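# Move glass beaker from door-side drying rack to window bench

## Task

Lift the beaker from the drying rack on the shelved bench by the door and set it upright, opening facing up, on the work top of the shelved bench by the window. The task fails if the beaker ever touches the floor, if it breaks (glass: any drop beyond a few centimetres or a hard knock can break it), or if the robot topples or is left leaning.

## Robot and tools

ROBOT. TidyBot++: a wheeled base 0.54 m long, 0.50 m wide, 0.38 m tall on four powered casters, carrying one seven-joint arm with a two-finger gripper. The shoulder sits 0.12 m ahead of the base centre, 0.68 m above the floor. Arm segments: upper arm 0.42 m, forearm 0.31 m, hand 0.31 m. Cameras: base_camera on the chassis front and wrist_camera, which looks along the hand. The arm starts folded, hand pointing down, sticking out up to 0.08 m past the base front. A downward-pointing hand reaches at most about 0.94 m high, only close in; farther out it reaches lower.

FRAMES. Base frame: origin on the floor below the base centre, x forward, y left, z up, metres. hand_pose is in this frame and marks the midpoint between the finger pads; the hand's own z axis runs out along the fingers, and the fingers close along its y axis. The odometry frame is where the base frame was at the start. base_odometry counts wheel turns only (slip looks like travel); heading in rad, left positive, -3.142 to 3.142. base_tilt is in degrees, positive when leaning forward or right.

move. One action per call; everything except cameras and blocking is the action.
- base: an object with any of translate_m (forward positive), strafe_m (left positive), each -2 to 2 m, and rotate_rad (counter-clockwise from above positive), -6.3 to 6.3 rad. These are offsets from where the base is when the command begins, along its axes at that moment; the base drives straight to that point.
- joints: an object of absolute targets by name: joint_1_rad..joint_7_rad in radians, gripper_pos 0 (open) to 1 (closed). Limits: joint_2_rad ±2.249, joint_4_rad ±2.579, joint_6_rad ±2.099; joints 1, 3, 5, 7 are unlimited but take the shorter way, so turn in steps under half a turn. Signs: joint_1 positive turns the arm clockwise from above (opposite to heading); joint_2 at 0 points the upper arm up, positive leans forward; joint_4 at 0 is straight, negative bends forward (with joint_3 at 3.14); joint_6 negative bends the hand forward (joint_3 at 3.14, joint_5 at 0); joint_7 positive turns a down-pointing hand counter-clockwise, and at 1.57 the fingers open toward left and right.
- target: a single list of seven numbers [x, y, z, qw, qx, qy, qz], an absolute hand pose in the base frame, metres plus quaternion, as hand_pose prints it. Alongside target, joints may hold only gripper_pos.
- speeds: caps for this action only: translate_m and strafe_m 0.05 to 0.5 m/s (when combined, give the speed under one key), rotate_rad 0.1 to 1.57 rad/s, gripper_pos.
- cameras: list from base_camera, wrist_camera, all; [] gives no images. blocking: true (default) returns when everything is at rest; false returns in about 0.5 s while motion continues.
Motions in one action start together. A new move overrides only the parts it names.

wait(seconds 0 to 10) lets time pass and reports state. stop brakes all running motions. zoom_image(camera, region [x0, y0, x1, y1] in pixels from the top-left, at most 504 by 504) enlarges part of the latest image. read_manual gives licence texts only. finished_scene(scene) ends the scene; the beaker must stay in place afterwards.

RESULTS. The move line reads done, or the worst status. base_status, joint_status, hand_status use: moving, done, off_target (resting away from target, maybe still pushing), contact_stop, time_out (base after 14 s, hand after wandering on an unreachable pose), not_followed, stopped, torque_fault, limit_stop_at_motor_heat. joint_status tolerances: about 0.04 to 0.11 rad; hand done within 10 mm and 2 degrees. "joint command not followed" with "cause:" means a self-collision check withheld the targets; "pose unreachable" means a target was withheld. hand_target is where the hand would be with every joint on target. motor_effort gives percent of maximum, positive toward higher joint values, bracket value the peak in the last action. on_its_own lists uncommanded behaviour. ARM HIT flags a hard hit on the base or the arm itself. Motor temperatures lists arm joints in order; MOTOR HOT appears from 60 °C, and at 75 °C the arm sags and stops for 30 to 60 s. The pictures line gives the image order; earlier move shows a non-blocking move's progress. A refused call, or an uncommanded stop, cancels the later move, wait and finished_scene calls of that reply.

HANDLING. Hand moves usually land within about 3 cm; fix by adding (wanted minus read position) to the last target. To hold still, resend hand_target, not hand_pose. After joint moves, resend last command plus (wanted minus read angle). A held load makes the arm sag; never command a joint to its current reading while holding. Finger gap is about 85 x (1 - gripper_pos) mm; closed fingertips reach about 20 mm past the hand point. gripper_pos 1 squeezes 100 to 150 N: at done nothing is held, at off_target something stopped the fingers. When a held object lands, hand_pose stops dropping while commands keep going lower. Forward-pointing low targets close to the base can miss badly or hit the base; the arm does not avoid furniture and keeps pushing. Torque limits: 104.5 N m joints 1 to 4, 51.3 N m joints 5 to 7; exceeding one freezes the arm for 10 s.

AVOID. Dropping or releasing a moving beaker, knocking it, or gripping it hard while it still rests on the rack. Driving or turning while the arm is caught on something above about 0.6 m, sideways swings with the arm stretched, or reaching far over furniture close in front: the robot can tip. Back away to right a lean. Avoid slams, hard pushes and heavy strain on the gripper. Loose objects may occasionally get nudged.

Each tool is called after "Call:" in YAML: its name, and indented under it one key for each argument.

## Session

Call:
move:

Scene clock: 0.00 s.
Motor temperatures (°C): [34 27 26 28 34 30 36]
base_odometry: x=+0.000 y=+0.000 heading=+0.000
base_tilt: forward=+0.8 right=+0.1
base_status: not commanded
joint_positions: joint_1_rad=+0.006 joint_2_rad=-0.390 joint_3_rad=+3.160 joint_4_rad=-2.508 joint_5_rad=-0.007 joint_6_rad=-0.888 joint_7_rad=+1.544 gripper_pos=+0.000
joint_status: not commanded
motor_effort: joint_1_rad=+1 joint_2_rad=+0 joint_3_rad=+1 joint_4_rad=+14 joint_5_rad=+0 joint_6_rad=+1 joint_7_rad=-1
hand_pose: x=+0.2699 y=+0.0001 z=+0.5991 quat_wxyz=(-0.006, +0.997, -0.027, +0.068) (m; base frame)
hand_target: x=+0.2702 y=+0.0001 z=+0.5992 quat_wxyz=(-0.006, +0.997, -0.027, +0.068) (m; base frame)
hand_status: not commanded
pictures: base_camera, wrist_camera
Images, in order (width x height): base_camera 644x364, wrist_camera 644x476.

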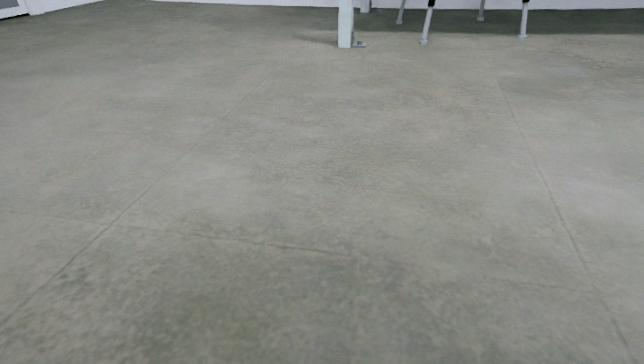

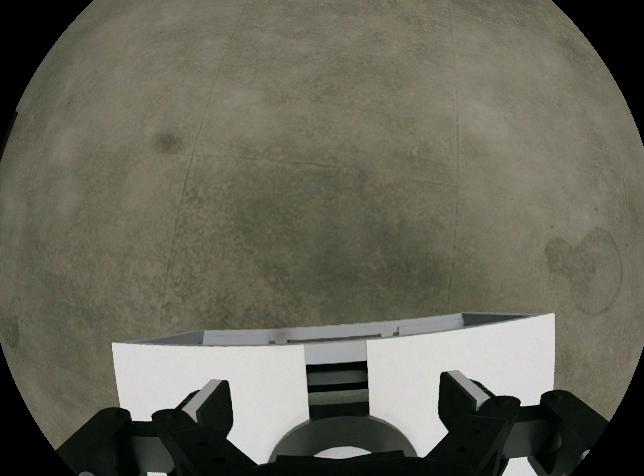

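Call:
move:
  joints: {"joint_6_rad": 0.4}

Call:
move:
  joints: {"joint_1_rad": -1.2}
  cameras: ["wrist_camera"]

Call:
move:
  joints: {"joint_1_rad": 1.2}
  cameras: ["wrist_camera"]

Scene clock: 10.20 s.
Motor temperatures (°C): [34 27 26 28 34 30 36]
move: done
base_odometry: x=+0.000 y=+0.000 heading=+0.000
base_tilt: forward=+0.8 right=+0.1
base_status: not commanded
joint_positions: joint_1_rad=+0.006 joint_2_rad=-0.390 joint_3_rad=+3.160 joint_4_rad=-2.508 joint_5_rad=-0.007 joint_6_rad=+0.318 joint_7_rad=+1.544 gripper_pos=+0.000
joint_status: all done
motor_effort: joint_1_rad=+2(2) joint_2_rad=-4(4) joint_3_rad=+1(1) joint_4_rad=+17(18) joint_5_rad=+0(1) joint_6_rad=+10(10) joint_7_rad=-1(1)
hand_pose: x=+0.5307 y=-0.0099 z=+0.8366 quat_wxyz=(-0.005, +0.783, -0.025, +0.621) (m; base frame)
hand_target: x=+0.5356 y=-0.0104 z=+0.8620 quat_wxyz=(-0.005, +0.757, -0.025, +0.653) (m; base frame)
hand_status: not commanded
pictures: base_camera, wrist_camera
Images, in order (width x height): base_camera 644x364, wrist_camera 644x476.

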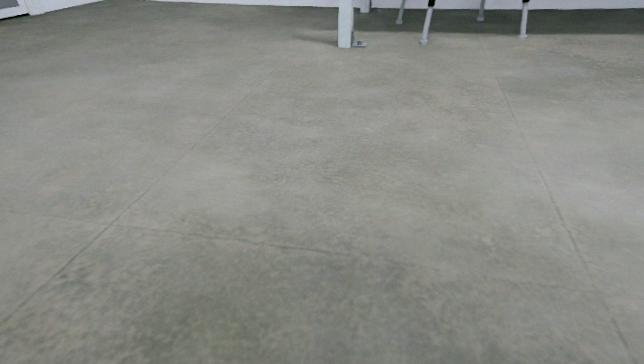

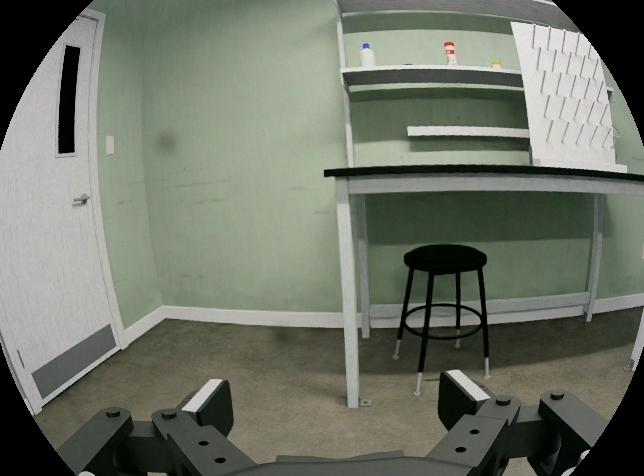

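Scene clock: 12.67 s.
Motor temperatures (°C): [34 27 26 28 34 30 36]
move: done
base_odometry: x=+0.000 y=+0.000 heading=+0.000
base_tilt: forward=+0.8 right=+0.0
base_status: not commanded
joint_positions: joint_1_rad=-1.181 joint_2_rad=-0.390 joint_3_rad=+3.160 joint_4_rad=-2.508 joint_5_rad=-0.007 joint_6_rad=+0.318 joint_7_rad=+1.544 gripper_pos=+0.000
joint_status: all done
motor_effort: joint_1_rad=+2(3) joint_2_rad=-4(4) joint_3_rad=+1(2) joint_4_rad=+17(18) joint_5_rad=+0(1) joint_6_rad=+8(10) joint_7_rad=-1(1)
hand_pose: x=+0.2823 y=+0.3780 z=+0.8366 quat_wxyz=(-0.352, +0.663, +0.417, +0.512) (m; base frame)
hand_target: x=+0.2772 y=+0.3856 z=+0.8620 quat_wxyz=(-0.375, +0.637, +0.409, +0.535) (m; base frame)
hand_status: not commanded
pictures: wrist_camera
Images, in order (width x height): wrist_camera 644x476.

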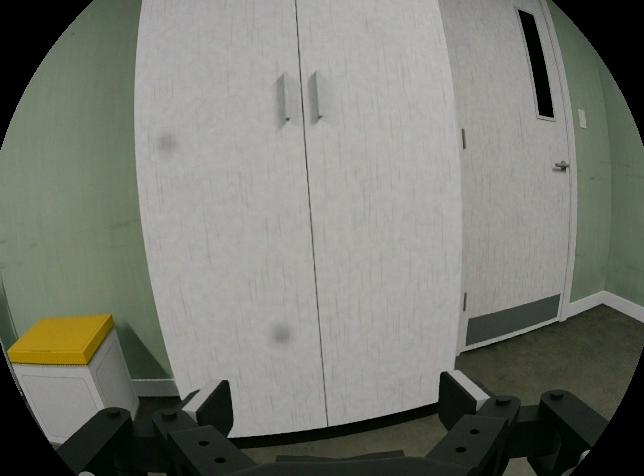

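Scene clock: 16.07 s.
Motor temperatures (°C): [34 27 26 28 34 30 36]
move: done
base_odometry: x=+0.000 y=+0.000 heading=+0.000
base_tilt: forward=+0.8 right=+0.1
base_status: not commanded
joint_positions: joint_1_rad=+1.181 joint_2_rad=-0.390 joint_3_rad=+3.160 joint_4_rad=-2.508 joint_5_rad=-0.007 joint_6_rad=+0.318 joint_7_rad=+1.544 gripper_pos=+0.000
joint_status: all done
motor_effort: joint_1_rad=+2(3) joint_2_rad=-4(4) joint_3_rad=+1(2) joint_4_rad=+17(18) joint_5_rad=+0(1) joint_6_rad=+9(10) joint_7_rad=-1(1)
hand_pose: x=+0.2689 y=-0.3836 z=+0.8366 quat_wxyz=(+0.340, +0.638, -0.455, +0.520) (m; base frame)
hand_target: x=+0.2628 y=-0.3912 z=+0.8620 quat_wxyz=(+0.363, +0.612, -0.446, +0.543) (m; base frame)
hand_status: not commanded
pictures: wrist_camera
Images, in order (width x height): wrist_camera 644x476.

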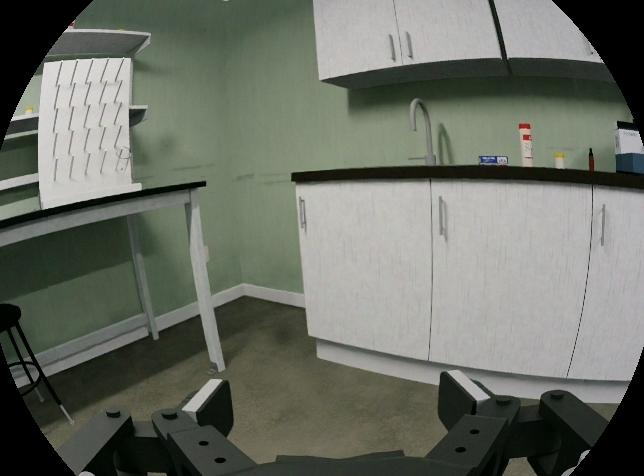

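Call:
zoom_image:
  camera: "wrist_camera"
  region: [20, 40, 220, 220]

Call:
move:
  joints: {"joint_1_rad": 2.3}
  cameras: ["wrist_camera"]

Call:
move:
  joints: {"joint_1_rad": 3.3}
  cameras: ["wrist_camera"]

Call:
move:
  joints: {"joint_1_rad": 4.3}
  cameras: ["wrist_camera"]

Scaled by 2.520.

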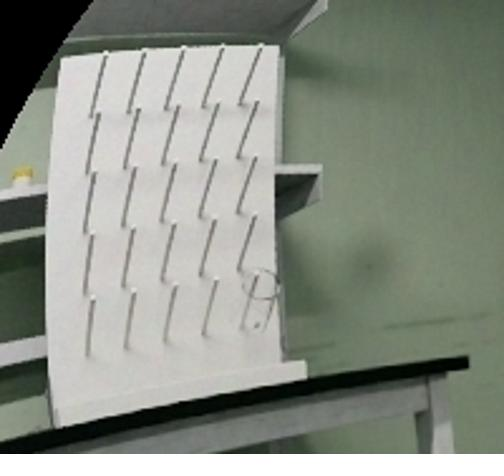

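Scene clock: 27.57 s.
Motor temperatures (°C): [34 27 26 29 34 31 36]
move: done
base_odometry: x=+0.000 y=+0.000 heading=+0.000
base_tilt: forward=+0.8 right=+0.1
base_status: not commanded
joint_positions: joint_1_rad=+2.281 joint_2_rad=-0.390 joint_3_rad=+3.160 joint_4_rad=-2.508 joint_5_rad=-0.007 joint_6_rad=+0.318 joint_7_rad=+1.544 gripper_pos=+0.000
joint_status: all done
motor_effort: joint_1_rad=+1(3) joint_2_rad=-4(4) joint_3_rad=+1(2) joint_4_rad=+17(18) joint_5_rad=+0(1) joint_6_rad=+10(10) joint_7_rad=-1(1)
hand_pose: x=-0.1549 y=-0.3075 z=+0.8366 quat_wxyz=(+0.562, +0.306, -0.721, +0.266) (m; base frame)
hand_target: x=-0.1644 y=-0.3056 z=+0.8620 quat_wxyz=(+0.593, +0.289, -0.700, +0.273) (m; base frame)
hand_status: not commanded
pictures: wrist_camera
Images, in order (width x height): wrist_camera 644x476.

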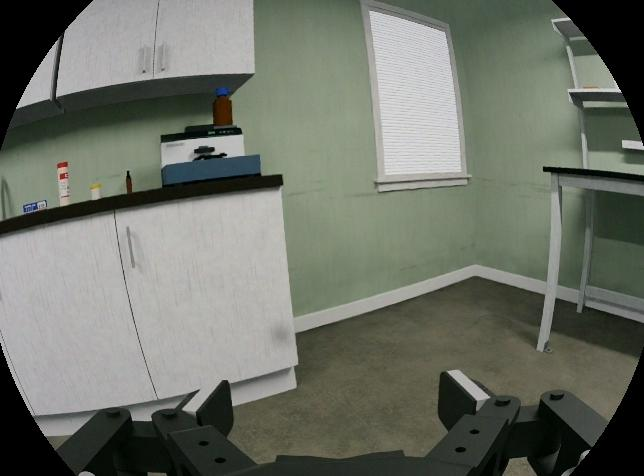

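Scene clock: 29.87 s.
Motor temperatures (°C): [34 27 26 29 34 31 36]
move: done
base_odometry: x=+0.000 y=+0.000 heading=+0.000
base_tilt: forward=+0.8 right=+0.1
base_status: not commanded
joint_positions: joint_1_rad=+3.281 joint_2_rad=-0.390 joint_3_rad=+3.160 joint_4_rad=-2.508 joint_5_rad=-0.007 joint_6_rad=+0.318 joint_7_rad=+1.544 gripper_pos=+0.000
joint_status: all done
motor_effort: joint_1_rad=+1(3) joint_2_rad=-4(4) joint_3_rad=+1(2) joint_4_rad=+17(18) joint_5_rad=+0(1) joint_6_rad=+10(10) joint_7_rad=-1(1)
hand_pose: x=-0.2877 y=+0.0644 z=+0.8366 quat_wxyz=(+0.620, -0.077, -0.780, -0.036) (m; base frame)
hand_target: x=-0.2913 y=+0.0734 z=+0.8620 quat_wxyz=(+0.652, -0.082, -0.753, -0.045) (m; base frame)
hand_status: not commanded
pictures: wrist_camera
Images, in order (width x height): wrist_camera 644x476.

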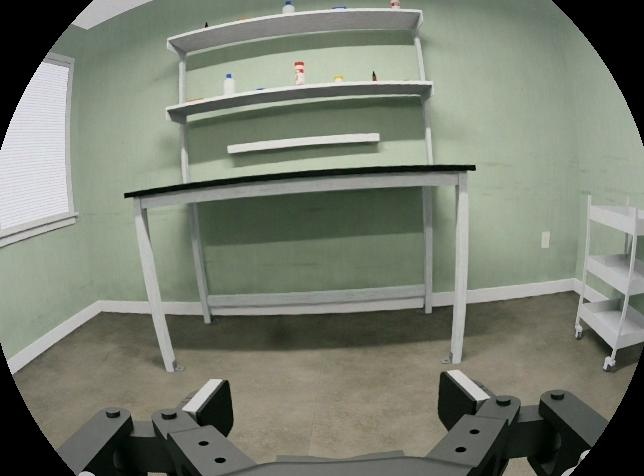

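Scene clock: 32.13 s.
Motor temperatures (°C): [34 27 26 29 34 31 36]
move: done
base_odometry: x=+0.000 y=+0.000 heading=+0.000
base_tilt: forward=+0.8 right=+0.1
base_status: not commanded
joint_positions: joint_1_rad=+4.281 joint_2_rad=-0.390 joint_3_rad=+3.160 joint_4_rad=-2.508 joint_5_rad=-0.007 joint_6_rad=+0.318 joint_7_rad=+1.544 gripper_pos=+0.000
joint_status: all done
motor_effort: joint_1_rad=+1(3) joint_2_rad=-4(4) joint_3_rad=+1(2) joint_4_rad=+17(18) joint_5_rad=+0(1) joint_6_rad=+9(11) joint_7_rad=-1(1)
hand_pose: x=-0.0466 y=+0.3770 z=+0.8366 quat_wxyz=(+0.527, -0.441, -0.647, -0.329) (m; base frame)
hand_target: x=-0.0409 y=+0.3849 z=+0.8620 quat_wxyz=(+0.550, -0.433, -0.621, -0.352) (m; base frame)
hand_status: not commanded
pictures: wrist_camera
Images, in order (width x height): wrist_camera 644x476.

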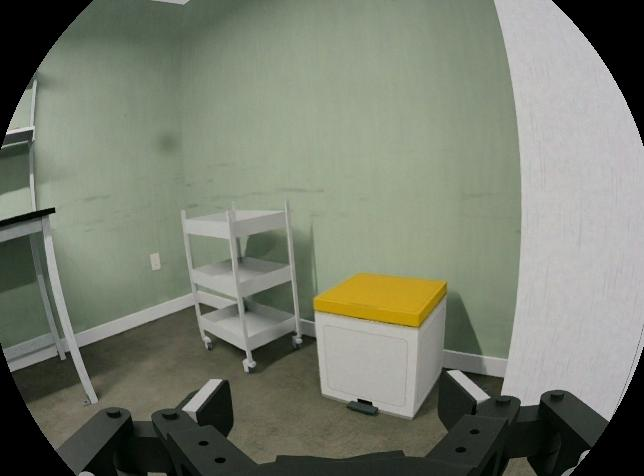

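Call:
move:
  joints: {"joint_1_rad": 0.0}
  base: {"translate_m": 0.5, "strafe_m": -1.05, "rotate_rad": -0.1}

Scene clock: 76.70 s.
Motor temperatures (°C): [34 27 26 29 34 31 36]
move: done
base_odometry: x=+0.500 y=-1.050 heading=-0.101
base_tilt: forward=+0.8 right=+0.1
base_status: done
joint_positions: joint_1_rad=+6.265 joint_2_rad=-0.390 joint_3_rad=+3.160 joint_4_rad=-2.508 joint_5_rad=-0.007 joint_6_rad=+0.319 joint_7_rad=+1.544 gripper_pos=+0.000
joint_status: all done
motor_effort: joint_1_rad=+1(3) joint_2_rad=-4(7) joint_3_rad=+1(2) joint_4_rad=+17(18) joint_5_rad=+0(1) joint_6_rad=+9(10) joint_7_rad=-1(1)
hand_pose: x=+0.5309 y=+0.0000 z=+0.8370 quat_wxyz=(+0.013, -0.783, +0.016, -0.622) (m; base frame)
hand_target: x=+0.5357 y=-0.0077 z=+0.8620 quat_wxyz=(+0.007, -0.757, +0.022, -0.653) (m; base frame)
hand_status: not commanded
pictures: base_camera, wrist_camera
Images, in order (width x height): base_camera 644x364, wrist_camera 644x476.

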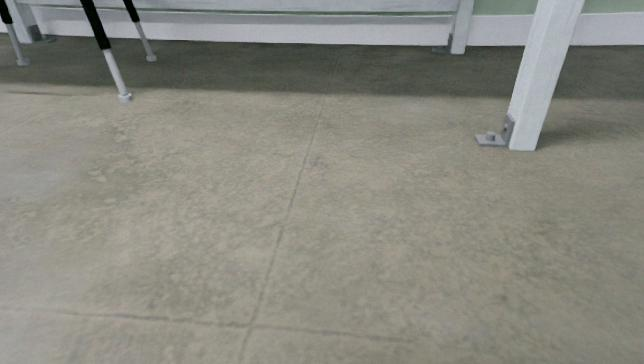

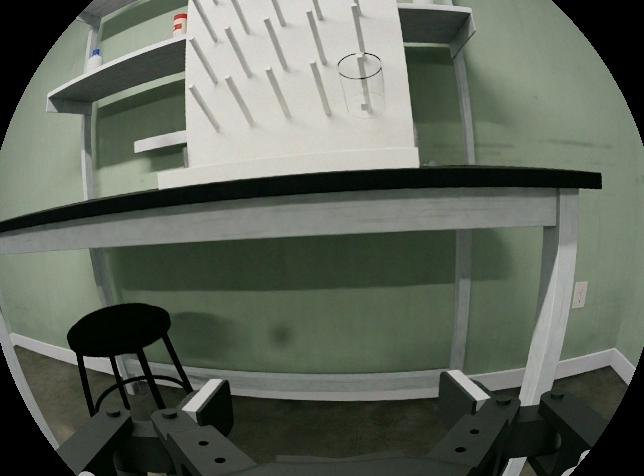

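Call:
zoom_image:
  camera: "wrist_camera"
  region: [270, 0, 450, 180]

Scaled by 2.800.

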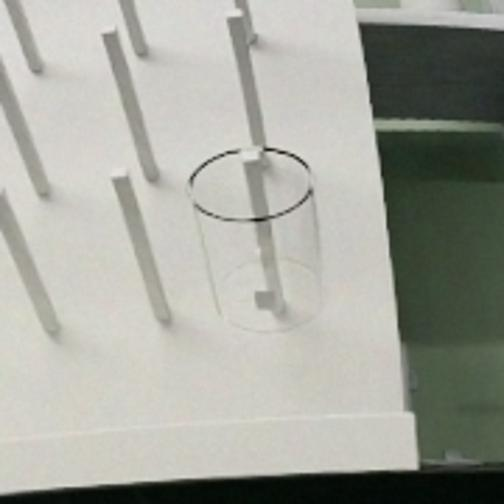

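Call:
move:
  base: {"strafe_m": -0.35}

Call:
zoom_image:
  camera: "wrist_camera"
  region: [80, 0, 380, 212]

Scene clock: 157.43 s.
Motor temperatures (°C): [34 27 26 29 34 31 36]
move: time_out
base_odometry: x=+0.465 y=-1.393 heading=-0.093
base_tilt: forward=+0.8 right=+0.1
base_status: strafe_m time_out (by the wheels' count: -0.344 of -0.350)
joint_positions: joint_1_rad=+6.277 joint_2_rad=-0.393 joint_3_rad=+3.164 joint_4_rad=-2.509 joint_5_rad=-0.008 joint_6_rad=+0.324 joint_7_rad=+1.544 gripper_pos=+0.000
joint_status: not commanded
motor_effort: joint_1_rad=+2(5) joint_2_rad=-4(17) joint_3_rad=+1(8) joint_4_rad=+17(20) joint_5_rad=+0(2) joint_6_rad=+9(10) joint_7_rad=-1(1)
hand_pose: x=+0.5306 y=-0.0069 z=+0.8390 quat_wxyz=(+0.008, -0.781, +0.023, -0.624) (m; base frame)
hand_target: x=+0.5357 y=-0.0077 z=+0.8620 quat_wxyz=(+0.007, -0.757, +0.022, -0.653) (m; base frame)
hand_status: not commanded
pictures: base_camera, wrist_camera
Images, in order (width x height): base_camera 644x364, wrist_camera 644x476.

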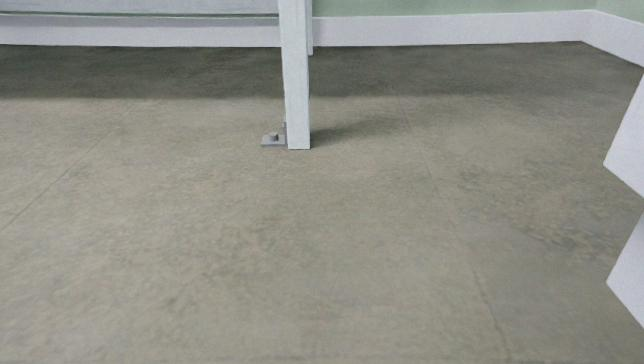

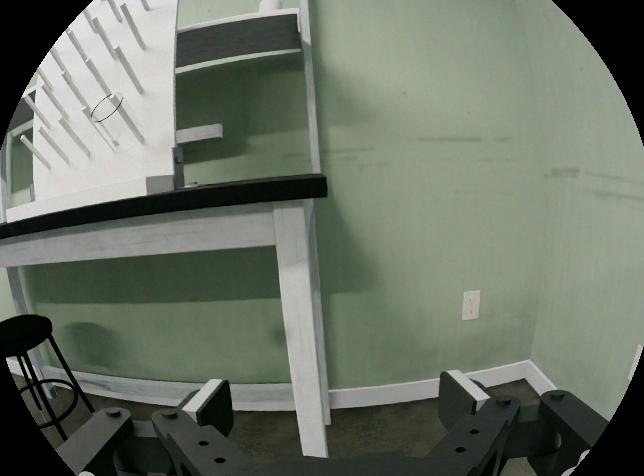

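Scaled by 1.680.

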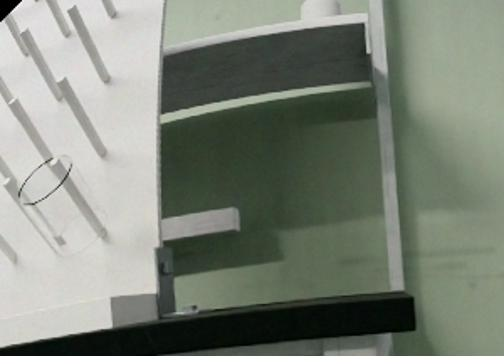

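Call:
move:
  base: {"translate_m": 0.06, "strafe_m": 0.25}
  cameras: []

Call:
move:
  target: [0.5, -0.15, 0.98, 0.2706, -0.2706, -0.6533, -0.6533]
  joints: {"gripper_pos": 0.0}

Scene clock: 226.03 s.
Motor temperatures (°C): [34 27 26 30 34 31 36]
move: done
base_odometry: x=+0.548 y=-1.149 heading=-0.093
base_tilt: forward=+0.8 right=+0.1
base_status: done
joint_positions: joint_1_rad=+6.277 joint_2_rad=-0.393 joint_3_rad=+3.162 joint_4_rad=-2.509 joint_5_rad=-0.008 joint_6_rad=+0.325 joint_7_rad=+1.544 gripper_pos=+0.000
joint_status: not commanded
motor_effort: joint_1_rad=+1(2) joint_2_rad=-4(5) joint_3_rad=+1(3) joint_4_rad=+17(18) joint_5_rad=+0(1) joint_6_rad=+9(10) joint_7_rad=-1(1)
hand_pose: x=+0.5306 y=-0.0060 z=+0.8391 quat_wxyz=(+0.009, -0.781, +0.022, -0.625) (m; base frame)
hand_target: x=+0.5357 y=-0.0077 z=+0.8620 quat_wxyz=(+0.007, -0.757, +0.022, -0.653) (m; base frame)
hand_status: not commanded
pictures: none
No camera images: "cameras" was empty.

Scene clock: 229.63 s.
Motor temperatures (°C): [34 27 26 30 34 31 36]
move: off_target
base_odometry: x=+0.548 y=-1.149 heading=-0.093
base_tilt: forward=+0.8 right=+0.1
base_status: not commanded
joint_positions: joint_1_rad=+4.267 joint_2_rad=-1.379 joint_3_rad=+3.727 joint_4_rad=-0.905 joint_5_rad=+0.250 joint_6_rad=-1.775 joint_7_rad=+2.988 gripper_pos=+0.000
joint_status: all done
motor_effort: joint_1_rad=+2(3) joint_2_rad=+35(36) joint_3_rad=-7(8) joint_4_rad=-1(20) joint_5_rad=-5(7) joint_6_rad=+8(11) joint_7_rad=-1(1)
hand_pose: x=+0.4883 y=-0.1381 z=+1.0246 quat_wxyz=(+0.285, -0.276, -0.631, -0.667) (m; base frame)
hand_target: x=+0.5000 y=-0.1500 z=+0.9800 quat_wxyz=(+0.271, -0.271, -0.653, -0.653) (m; base frame)
hand_status: off_target (0.048 m and 3.5 deg from the pose sent, 0.204 m and 105.2 deg at the start)
pictures: base_camera, wrist_camera
Images, in order (width x height): base_camera 644x364, wrist_camera 644x476.

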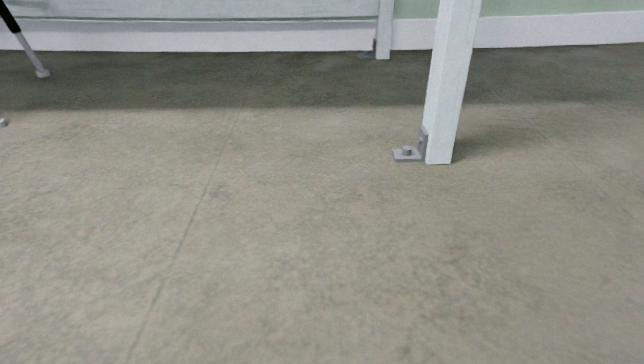

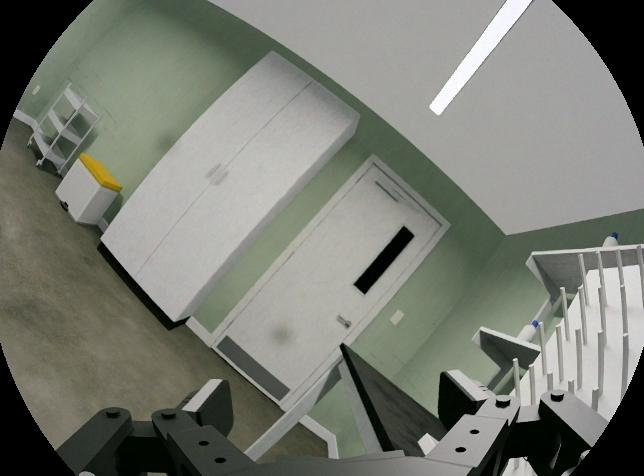

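Call:
move:
  base: {"translate_m": 0.22, "rotate_rad": 0.03}
  speeds: {"translate_m": 0.2}

Call:
zoom_image:
  camera: "wrist_camera"
  region: [250, 150, 640, 450]

Scene clock: 249.20 s.
Motor temperatures (°C): [34 27 26 29 34 31 36]
move: done
base_odometry: x=+0.767 y=-1.169 heading=-0.062
base_tilt: forward=+0.9 right=+0.1
base_status: done
joint_positions: joint_1_rad=+4.260 joint_2_rad=-1.380 joint_3_rad=+3.729 joint_4_rad=-0.901 joint_5_rad=+0.252 joint_6_rad=-1.779 joint_7_rad=+2.990 gripper_pos=+0.000
joint_status: not commanded
motor_effort: joint_1_rad=+1(5) joint_2_rad=+35(37) joint_3_rad=-7(8) joint_4_rad=-1(2) joint_5_rad=-5(6) joint_6_rad=+7(8) joint_7_rad=-1(2)
hand_pose: x=+0.4901 y=-0.1363 z=+1.0229 quat_wxyz=(+0.287, -0.274, -0.632, -0.665) (m; base frame)
hand_target: x=+0.5000 y=-0.1500 z=+0.9800 quat_wxyz=(+0.271, -0.271, -0.653, -0.653) (m; base frame)
hand_status: not commanded
pictures: base_camera, wrist_camera
Images, in order (width x height): base_camera 644x364, wrist_camera 644x476.

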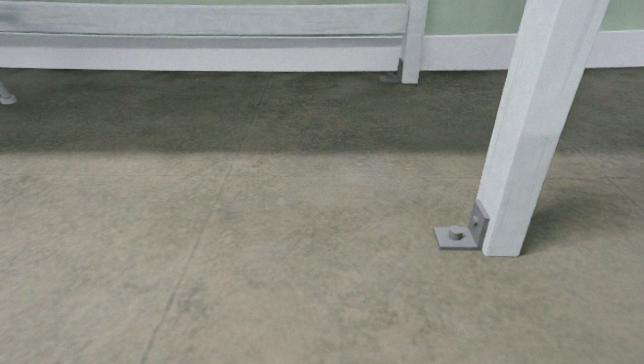

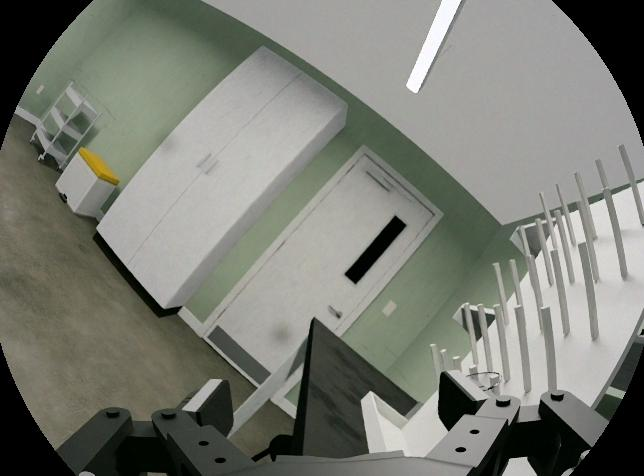

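Scaled by 1.292.

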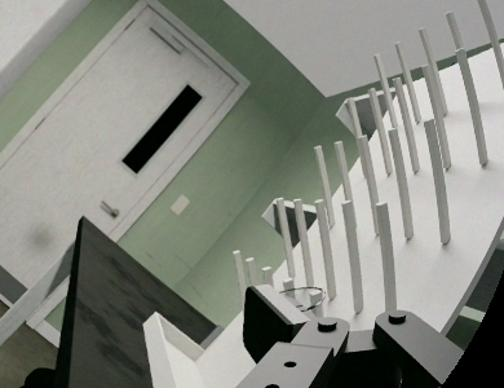

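Call:
zoom_image:
  camera: "wrist_camera"
  region: [420, 330, 560, 430]

Scaled by 3.600.

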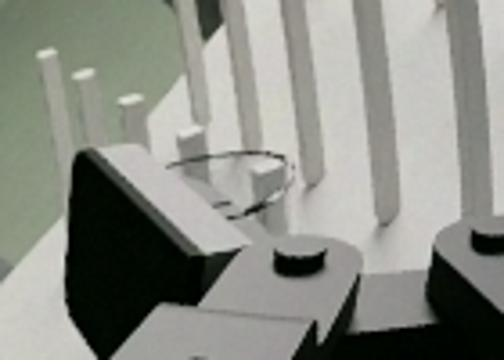

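Call:
move:
  target: [0.6, -0.25, 1.05, 0.2706, -0.2706, -0.6533, -0.6533]
  cameras: ["wrist_camera"]

Call:
zoom_image:
  camera: "wrist_camera"
  region: [250, 250, 530, 450]

Scene clock: 308.67 s.
Motor temperatures (°C): [34 28 26 29 34 31 36]
move: off_target
base_odometry: x=+0.767 y=-1.169 heading=-0.062
base_tilt: forward=+0.8 right=+0.1
base_status: not commanded
joint_positions: joint_1_rad=+4.241 joint_2_rad=-1.363 joint_3_rad=+3.583 joint_4_rad=-0.653 joint_5_rad=+0.276 joint_6_rad=-1.914 joint_7_rad=+2.981 gripper_pos=+0.000
joint_status: not commanded
motor_effort: joint_1_rad=+2(4) joint_2_rad=+37(40) joint_3_rad=-4(7) joint_4_rad=-4(5) joint_5_rad=-5(7) joint_6_rad=+7(8) joint_7_rad=-1(2)
hand_pose: x=+0.4747 y=-0.2084 z=+1.0504 quat_wxyz=(+0.285, -0.241, -0.593, -0.713) (m; base frame)
hand_target: x=+0.4554 y=-0.1954 z=+1.0406 quat_wxyz=(+0.263, -0.231, -0.642, -0.682) (m; base frame)
hand_status: off_target (0.132 m and 10.4 deg from the pose sent, 0.160 m and 3.4 deg at the start; a joint's target at an end of its range on 15 of 48 steps)
pictures: wrist_camera
Images, in order (width x height): wrist_camera 644x476.

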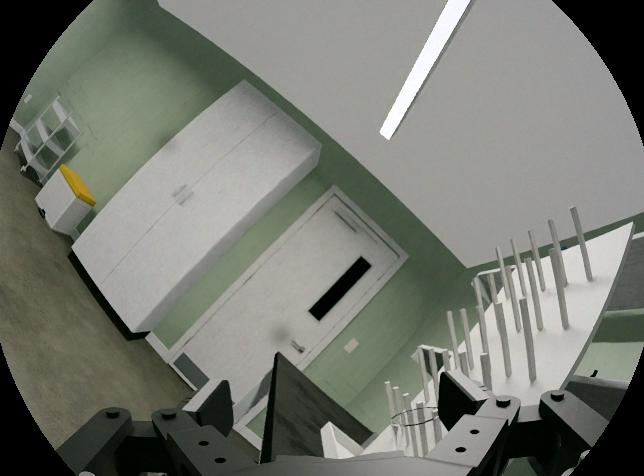

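Scaled by 1.800.

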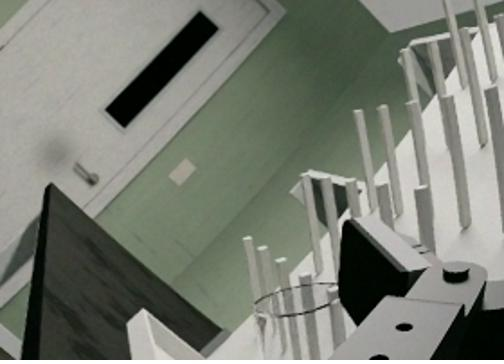

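Call:
move:
  base: {"translate_m": -0.35, "strafe_m": -0.1}
  cameras: []

Call:
move:
  joints: {"joint_1_rad": 0.395, "joint_2_rad": 0.53, "joint_3_rad": 3.14, "joint_4_rad": -0.918, "joint_5_rad": -1.62, "joint_6_rad": -1.963, "joint_7_rad": 3.79}

Scene clock: 354.83 s.
Motor temperatures (°C): [34 30 26 29 34 31 36]
move: done
base_odometry: x=+0.412 y=-1.247 heading=-0.063
base_tilt: forward=+0.8 right=+0.0
base_status: done
joint_positions: joint_1_rad=+4.084 joint_2_rad=-1.223 joint_3_rad=+3.586 joint_4_rad=-0.687 joint_5_rad=+0.276 joint_6_rad=-1.923 joint_7_rad=+2.981 gripper_pos=+0.000
joint_status: not commanded
motor_effort: joint_1_rad=+29(40) joint_2_rad=+17(39) joint_3_rad=-8(13) joint_4_rad=+6(7) joint_5_rad=-4(9) joint_6_rad=+8(9) joint_7_rad=-1(1)
hand_pose: x=+0.4634 y=-0.0965 z=+1.0880 quat_wxyz=(+0.301, -0.180, -0.678, -0.646) (m; base frame)
hand_target: x=+0.4554 y=-0.1954 z=+1.0406 quat_wxyz=(+0.263, -0.231, -0.642, -0.682) (m; base frame)
hand_status: not commanded
pictures: none
No camera images: "cameras" was empty.

Scene clock: 358.57 s.
Motor temperatures (°C): [34 30 26 29 34 31 36]
move: done
base_odometry: x=+0.411 y=-1.247 heading=-0.063
base_tilt: forward=+0.8 right=+0.0
base_status: not commanded
joint_positions: joint_1_rad=+6.666 joint_2_rad=+0.497 joint_3_rad=+3.155 joint_4_rad=-0.895 joint_5_rad=-1.557 joint_6_rad=-1.924 joint_7_rad=+3.710 gripper_pos=+0.000
joint_status: all done
motor_effort: joint_1_rad=+1(39) joint_2_rad=-28(31) joint_3_rad=-2(11) joint_4_rad=+13(14) joint_5_rad=-9(10) joint_6_rad=+1(11) joint_7_rad=-1(3)
hand_pose: x=+0.6065 y=+0.1174 z=+1.0826 quat_wxyz=(+0.262, -0.316, -0.663, -0.626) (m; base frame)
hand_target: x=+0.6033 y=+0.1107 z=+1.0834 quat_wxyz=(+0.272, -0.272, -0.653, -0.652) (m; base frame)
hand_status: not commanded
pictures: base_camera, wrist_camera
Images, in order (width x height): base_camera 644x364, wrist_camera 644x476.

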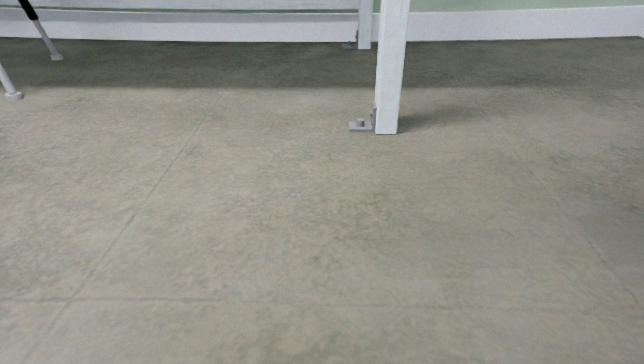

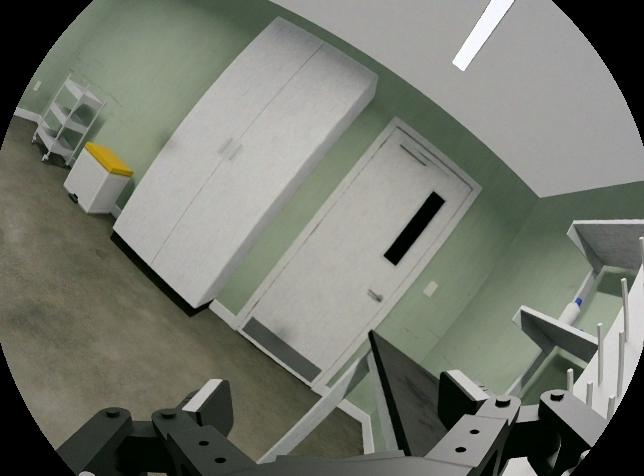

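Call:
move:
  target: [0.58, 0.11, 1.14, 0.2706, -0.2706, -0.6533, -0.6533]
  base: {"translate_m": 0.28}

Call:
zoom_image:
  camera: "wrist_camera"
  region: [250, 250, 530, 450]

Scene clock: 398.83 s.
Motor temperatures (°C): [34 29 26 29 34 31 36]
move: off_target
base_odometry: x=+0.691 y=-1.265 heading=-0.064
base_tilt: forward=+0.8 right=+0.1
base_status: done
joint_positions: joint_1_rad=+7.022 joint_2_rad=+0.579 joint_3_rad=+2.220 joint_4_rad=-0.799 joint_5_rad=-1.156 joint_6_rad=-1.763 joint_7_rad=+3.648 gripper_pos=+0.000
joint_status: not commanded
motor_effort: joint_1_rad=+1(3) joint_2_rad=-23(28) joint_3_rad=-6(6) joint_4_rad=+12(14) joint_5_rad=-9(10) joint_6_rad=+3(4) joint_7_rad=-1(1)
hand_pose: x=+0.5367 y=+0.1319 z=+1.1477 quat_wxyz=(+0.282, -0.204, -0.678, -0.647) (m; base frame)
hand_target: x=+0.5800 y=+0.1100 z=+1.1400 quat_wxyz=(+0.271, -0.271, -0.653, -0.653) (m; base frame)
hand_status: off_target (0.049 m and 8.3 deg from the pose sent, 0.064 m and 6.3 deg at the start)
pictures: base_camera, wrist_camera
Images, in order (width x height): base_camera 644x364, wrist_camera 644x476.

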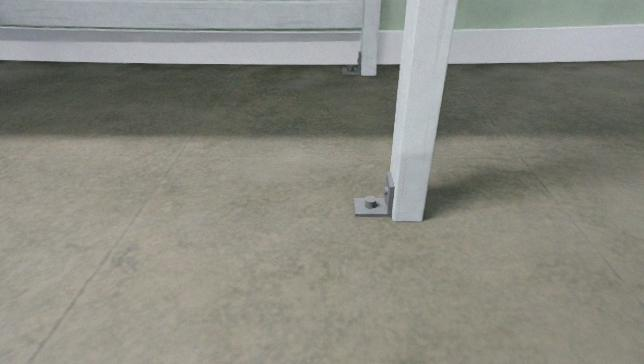

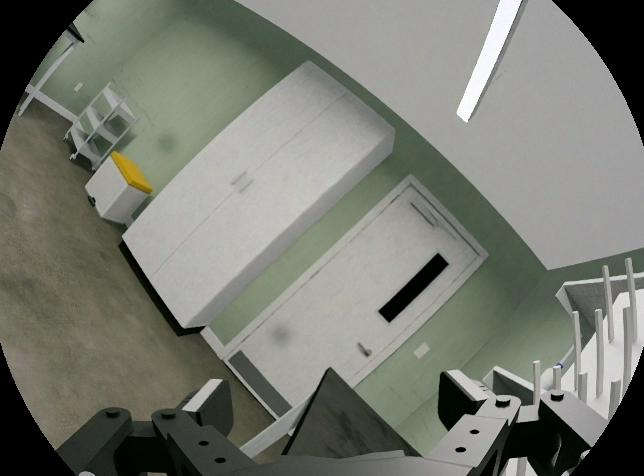

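Scaled by 1.800.

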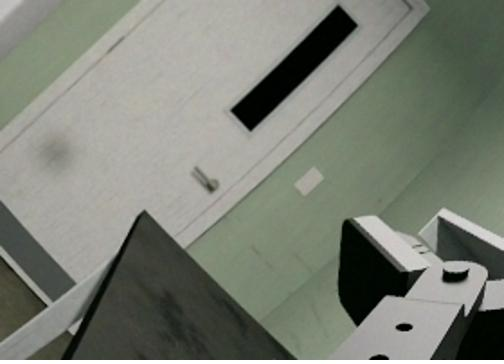

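Call:
move:
  joints: {"gripper_pos": 0.9}
  cameras: ["wrist_camera"]

Call:
zoom_image:
  camera: "wrist_camera"
  region: [380, 250, 640, 470]

Scene clock: 418.20 s.
Motor temperatures (°C): [34 29 26 29 34 31 36]
move: done
base_odometry: x=+0.691 y=-1.265 heading=-0.064
base_tilt: forward=+0.8 right=+0.1
base_status: not commanded
joint_positions: joint_1_rad=+7.022 joint_2_rad=+0.580 joint_3_rad=+2.220 joint_4_rad=-0.799 joint_5_rad=-1.153 joint_6_rad=-1.761 joint_7_rad=+3.648 gripper_pos=+0.900
joint_status: all done
motor_effort: joint_1_rad=+1(2) joint_2_rad=-23(24) joint_3_rad=-6(6) joint_4_rad=+12(13) joint_5_rad=-9(9) joint_6_rad=+3(4) joint_7_rad=-1(1)
hand_pose: x=+0.5379 y=+0.1318 z=+1.1472 quat_wxyz=(+0.282, -0.206, -0.678, -0.647) (m; base frame)
hand_target: x=+0.5800 y=+0.1100 z=+1.1400 quat_wxyz=(+0.271, -0.271, -0.653, -0.653) (m; base frame)
hand_status: not commanded
pictures: wrist_camera
Images, in order (width x height): wrist_camera 644x476.

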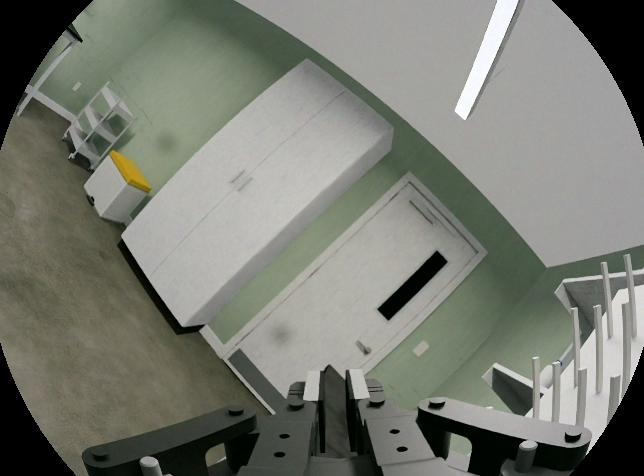

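Scaled by 1.938.

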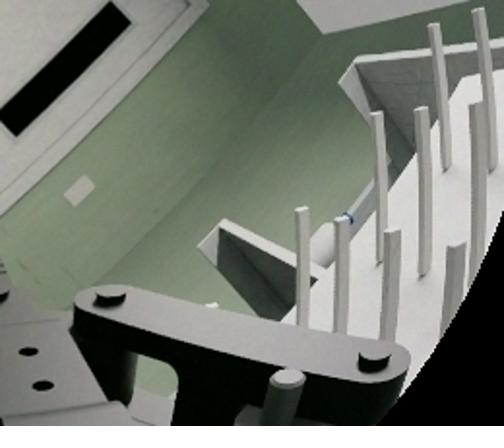

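Call:
move:
  base: {"rotate_rad": -0.3}
  joints: {"gripper_pos": 0.0}
  speeds: {"rotate_rad": 0.4}

Call:
zoom_image:
  camera: "wrist_camera"
  region: [250, 200, 550, 440]

Scene clock: 492.47 s.
Motor temperatures (°C): [34 29 26 29 34 31 36]
move: done
base_odometry: x=+0.691 y=-1.265 heading=-0.363
base_tilt: forward=+0.8 right=+0.1
base_status: done
joint_positions: joint_1_rad=+7.040 joint_2_rad=+0.587 joint_3_rad=+2.215 joint_4_rad=-0.795 joint_5_rad=-1.152 joint_6_rad=-1.760 joint_7_rad=+3.648 gripper_pos=+0.000
joint_status: all done
motor_effort: joint_1_rad=+1(6) joint_2_rad=-23(26) joint_3_rad=-6(7) joint_4_rad=+12(14) joint_5_rad=-8(9) joint_6_rad=+3(4) joint_7_rad=-1(2)
hand_pose: x=+0.5419 y=+0.1222 z=+1.1475 quat_wxyz=(+0.277, -0.210, -0.674, -0.652) (m; base frame)
hand_target: x=+0.5800 y=+0.1100 z=+1.1400 quat_wxyz=(+0.271, -0.271, -0.653, -0.653) (m; base frame)
hand_status: not commanded
pictures: base_camera, wrist_camera
Images, in order (width x height): base_camera 644x364, wrist_camera 644x476.

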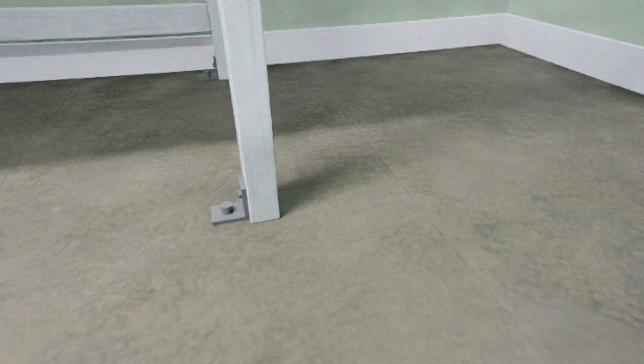

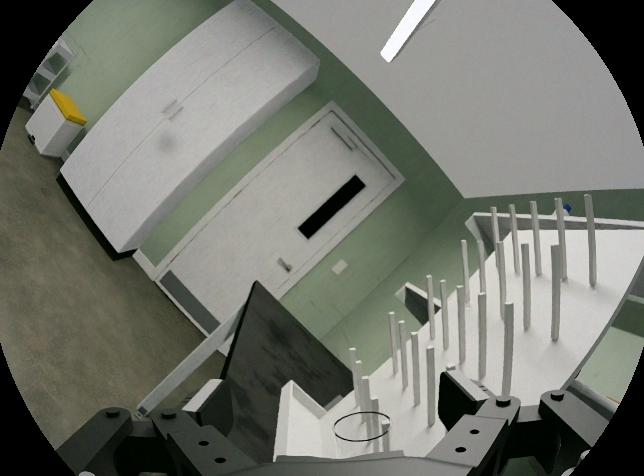

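Scaled by 1.680.

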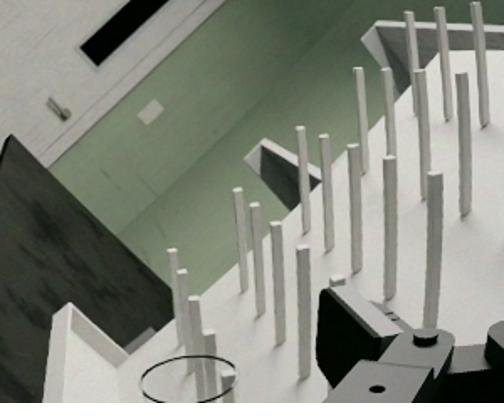

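Call:
move:
  base: {"rotate_rad": 0.3}
  speeds: {"rotate_rad": 0.4}
  cameras: []

Call:
move:
  target: [0.59, 0.1, 1.14, 0.2655, -0.3125, -0.637, -0.653]
  cameras: ["wrist_camera"]

Scene clock: 550.10 s.
Motor temperatures (°C): [34 29 26 30 34 31 36]
move: done
base_odometry: x=+0.691 y=-1.266 heading=-0.064
base_tilt: forward=+0.8 right=+0.1
base_status: done
joint_positions: joint_1_rad=+7.039 joint_2_rad=+0.590 joint_3_rad=+2.213 joint_4_rad=-0.794 joint_5_rad=-1.152 joint_6_rad=-1.759 joint_7_rad=+3.648 gripper_pos=+0.000
joint_status: not commanded
motor_effort: joint_1_rad=+1(5) joint_2_rad=-24(26) joint_3_rad=-6(7) joint_4_rad=+12(14) joint_5_rad=-8(9) joint_6_rad=+3(4) joint_7_rad=-1(1)
hand_pose: x=+0.5425 y=+0.1217 z=+1.1475 quat_wxyz=(+0.278, -0.210, -0.673, -0.652) (m; base frame)
hand_target: x=+0.5800 y=+0.1100 z=+1.1400 quat_wxyz=(+0.271, -0.271, -0.653, -0.653) (m; base frame)
hand_status: not commanded
pictures: none
No camera images: "cameras" was empty.

Scene clock: 550.83 s.
Motor temperatures (°C): [34 29 26 30 34 31 36]
move: off_target
base_odometry: x=+0.691 y=-1.266 heading=-0.064
base_tilt: forward=+0.9 right=+0.1
base_status: not commanded
joint_positions: joint_1_rad=+7.062 joint_2_rad=+0.590 joint_3_rad=+2.235 joint_4_rad=-0.794 joint_5_rad=-1.152 joint_6_rad=-1.731 joint_7_rad=+3.605 gripper_pos=+0.000
joint_status: not commanded
motor_effort: joint_1_rad=+1(3) joint_2_rad=-24(25) joint_3_rad=-6(7) joint_4_rad=+12(13) joint_5_rad=-8(9) joint_6_rad=+4(5) joint_7_rad=-1(1)
hand_pose: x=+0.5595 y=+0.1088 z=+1.1457 quat_wxyz=(+0.273, -0.249, -0.659, -0.655) (m; base frame)
hand_target: x=+0.5900 y=+0.1000 z=+1.1400 quat_wxyz=(+0.265, -0.312, -0.637, -0.653) (m; base frame)
hand_status: off_target (0.032 m and 7.7 deg from the pose sent, 0.053 m and 12.6 deg at the start)
pictures: wrist_camera
Images, in order (width x height): wrist_camera 644x476.

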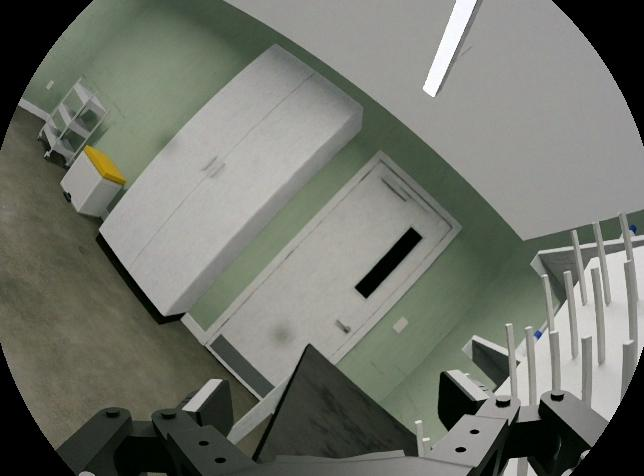

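Call:
move:
  base: {"translate_m": 0.06}
  joints: {"gripper_pos": 0.12}
  speeds: {"translate_m": 0.1}

Call:
zoom_image:
  camera: "wrist_camera"
  region: [250, 300, 550, 476]

Scene clock: 576.13 s.
Motor temperatures (°C): [34 29 26 30 34 31 36]
move: done
base_odometry: x=+0.751 y=-1.270 heading=-0.066
base_tilt: forward=+0.9 right=+0.1
base_status: done
joint_positions: joint_1_rad=+7.063 joint_2_rad=+0.590 joint_3_rad=+2.235 joint_4_rad=-0.794 joint_5_rad=-1.152 joint_6_rad=-1.727 joint_7_rad=+3.605 gripper_pos=+0.120
joint_status: all done
motor_effort: joint_1_rad=+1(2) joint_2_rad=-24(27) joint_3_rad=-6(7) joint_4_rad=+13(13) joint_5_rad=-8(9) joint_6_rad=+2(4) joint_7_rad=-1(1)
hand_pose: x=+0.5607 y=+0.1083 z=+1.1461 quat_wxyz=(+0.272, -0.251, -0.658, -0.656) (m; base frame)
hand_target: x=+0.5900 y=+0.1000 z=+1.1400 quat_wxyz=(+0.265, -0.312, -0.637, -0.653) (m; base frame)
hand_status: not commanded
pictures: base_camera, wrist_camera
Images, in order (width x height): base_camera 644x364, wrist_camera 644x476.

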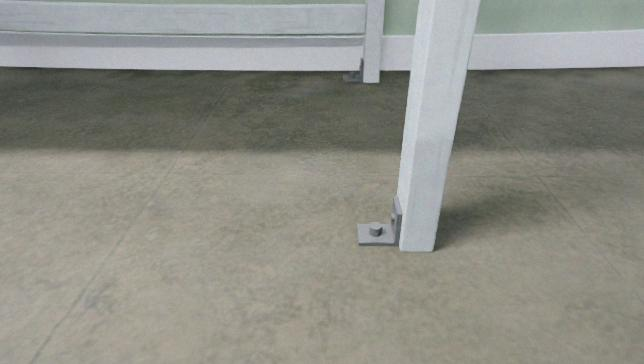

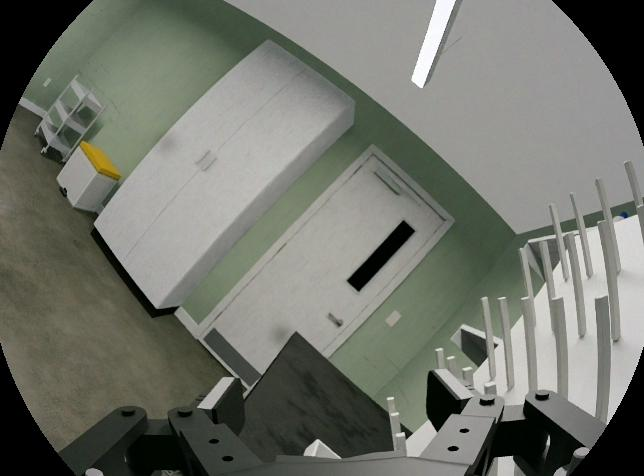

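Scaled by 1.680.

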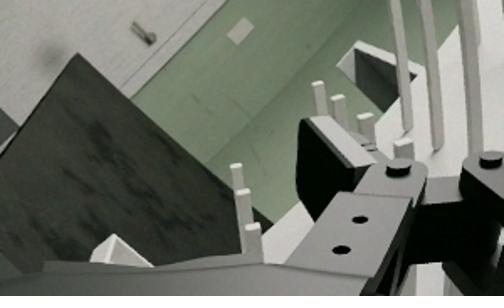

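Call:
move:
  base: {"translate_m": 0.04}
  speeds: {"translate_m": 0.1}
  cameras: ["wrist_camera"]

Call:
zoom_image:
  camera: "wrist_camera"
  region: [250, 300, 550, 476]

Scene clock: 620.00 s.
Motor temperatures (°C): [34 29 26 29 34 31 36]
move: done
base_odometry: x=+0.791 y=-1.272 heading=-0.067
base_tilt: forward=+0.8 right=+0.1
base_status: done
joint_positions: joint_1_rad=+7.063 joint_2_rad=+0.590 joint_3_rad=+2.235 joint_4_rad=-0.794 joint_5_rad=-1.152 joint_6_rad=-1.726 joint_7_rad=+3.605 gripper_pos=+0.120
joint_status: not commanded
motor_effort: joint_1_rad=+1(2) joint_2_rad=-25(27) joint_3_rad=-6(7) joint_4_rad=+13(13) joint_5_rad=-8(9) joint_6_rad=+3(4) joint_7_rad=-1(2)
hand_pose: x=+0.5610 y=+0.1080 z=+1.1462 quat_wxyz=(+0.271, -0.251, -0.658, -0.656) (m; base frame)
hand_target: x=+0.5900 y=+0.1000 z=+1.1400 quat_wxyz=(+0.265, -0.312, -0.637, -0.653) (m; base frame)
hand_status: not commanded
pictures: wrist_camera
Images, in order (width x height): wrist_camera 644x476.

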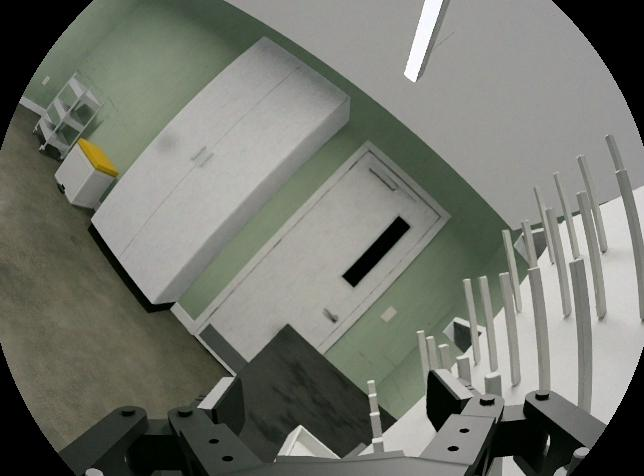

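Scaled by 1.680.

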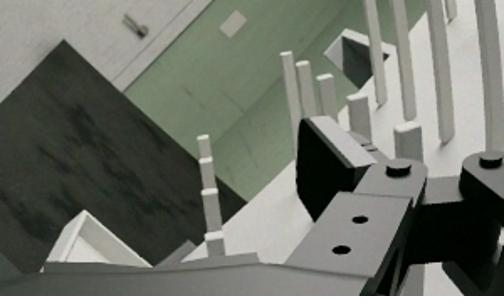

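Call:
move:
  base: {"strafe_m": 0.05}
  speeds: {"strafe_m": 0.1}
  cameras: ["wrist_camera"]

Call:
zoom_image:
  camera: "wrist_camera"
  region: [250, 300, 550, 476]

Scene clock: 661.13 s.
Motor temperatures (°C): [34 29 26 29 34 31 36]
move: done
base_odometry: x=+0.795 y=-1.222 heading=-0.067
base_tilt: forward=+0.8 right=+0.1
base_status: done
joint_positions: joint_1_rad=+7.067 joint_2_rad=+0.590 joint_3_rad=+2.235 joint_4_rad=-0.794 joint_5_rad=-1.152 joint_6_rad=-1.726 joint_7_rad=+3.605 gripper_pos=+0.120
joint_status: not commanded
motor_effort: joint_1_rad=+2(4) joint_2_rad=-24(27) joint_3_rad=-6(7) joint_4_rad=+12(13) joint_5_rad=-8(9) joint_6_rad=+3(4) joint_7_rad=-1(1)
hand_pose: x=+0.5614 y=+0.1064 z=+1.1462 quat_wxyz=(+0.270, -0.252, -0.657, -0.657) (m; base frame)
hand_target: x=+0.5900 y=+0.1000 z=+1.1400 quat_wxyz=(+0.265, -0.312, -0.637, -0.653) (m; base frame)
hand_status: not commanded
pictures: wrist_camera
Images, in order (width x height): wrist_camera 644x476.

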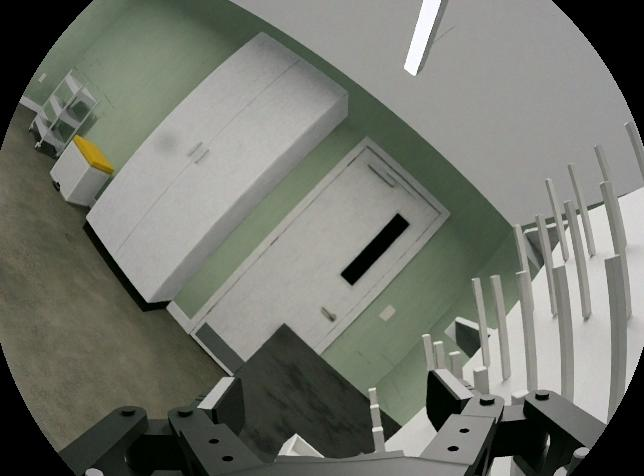

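Scaled by 1.680.

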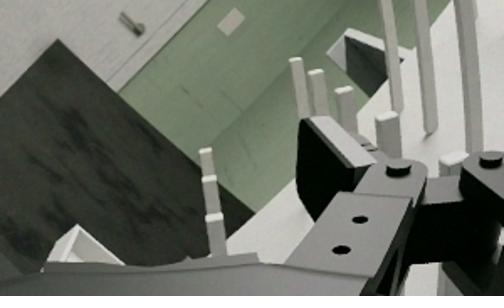

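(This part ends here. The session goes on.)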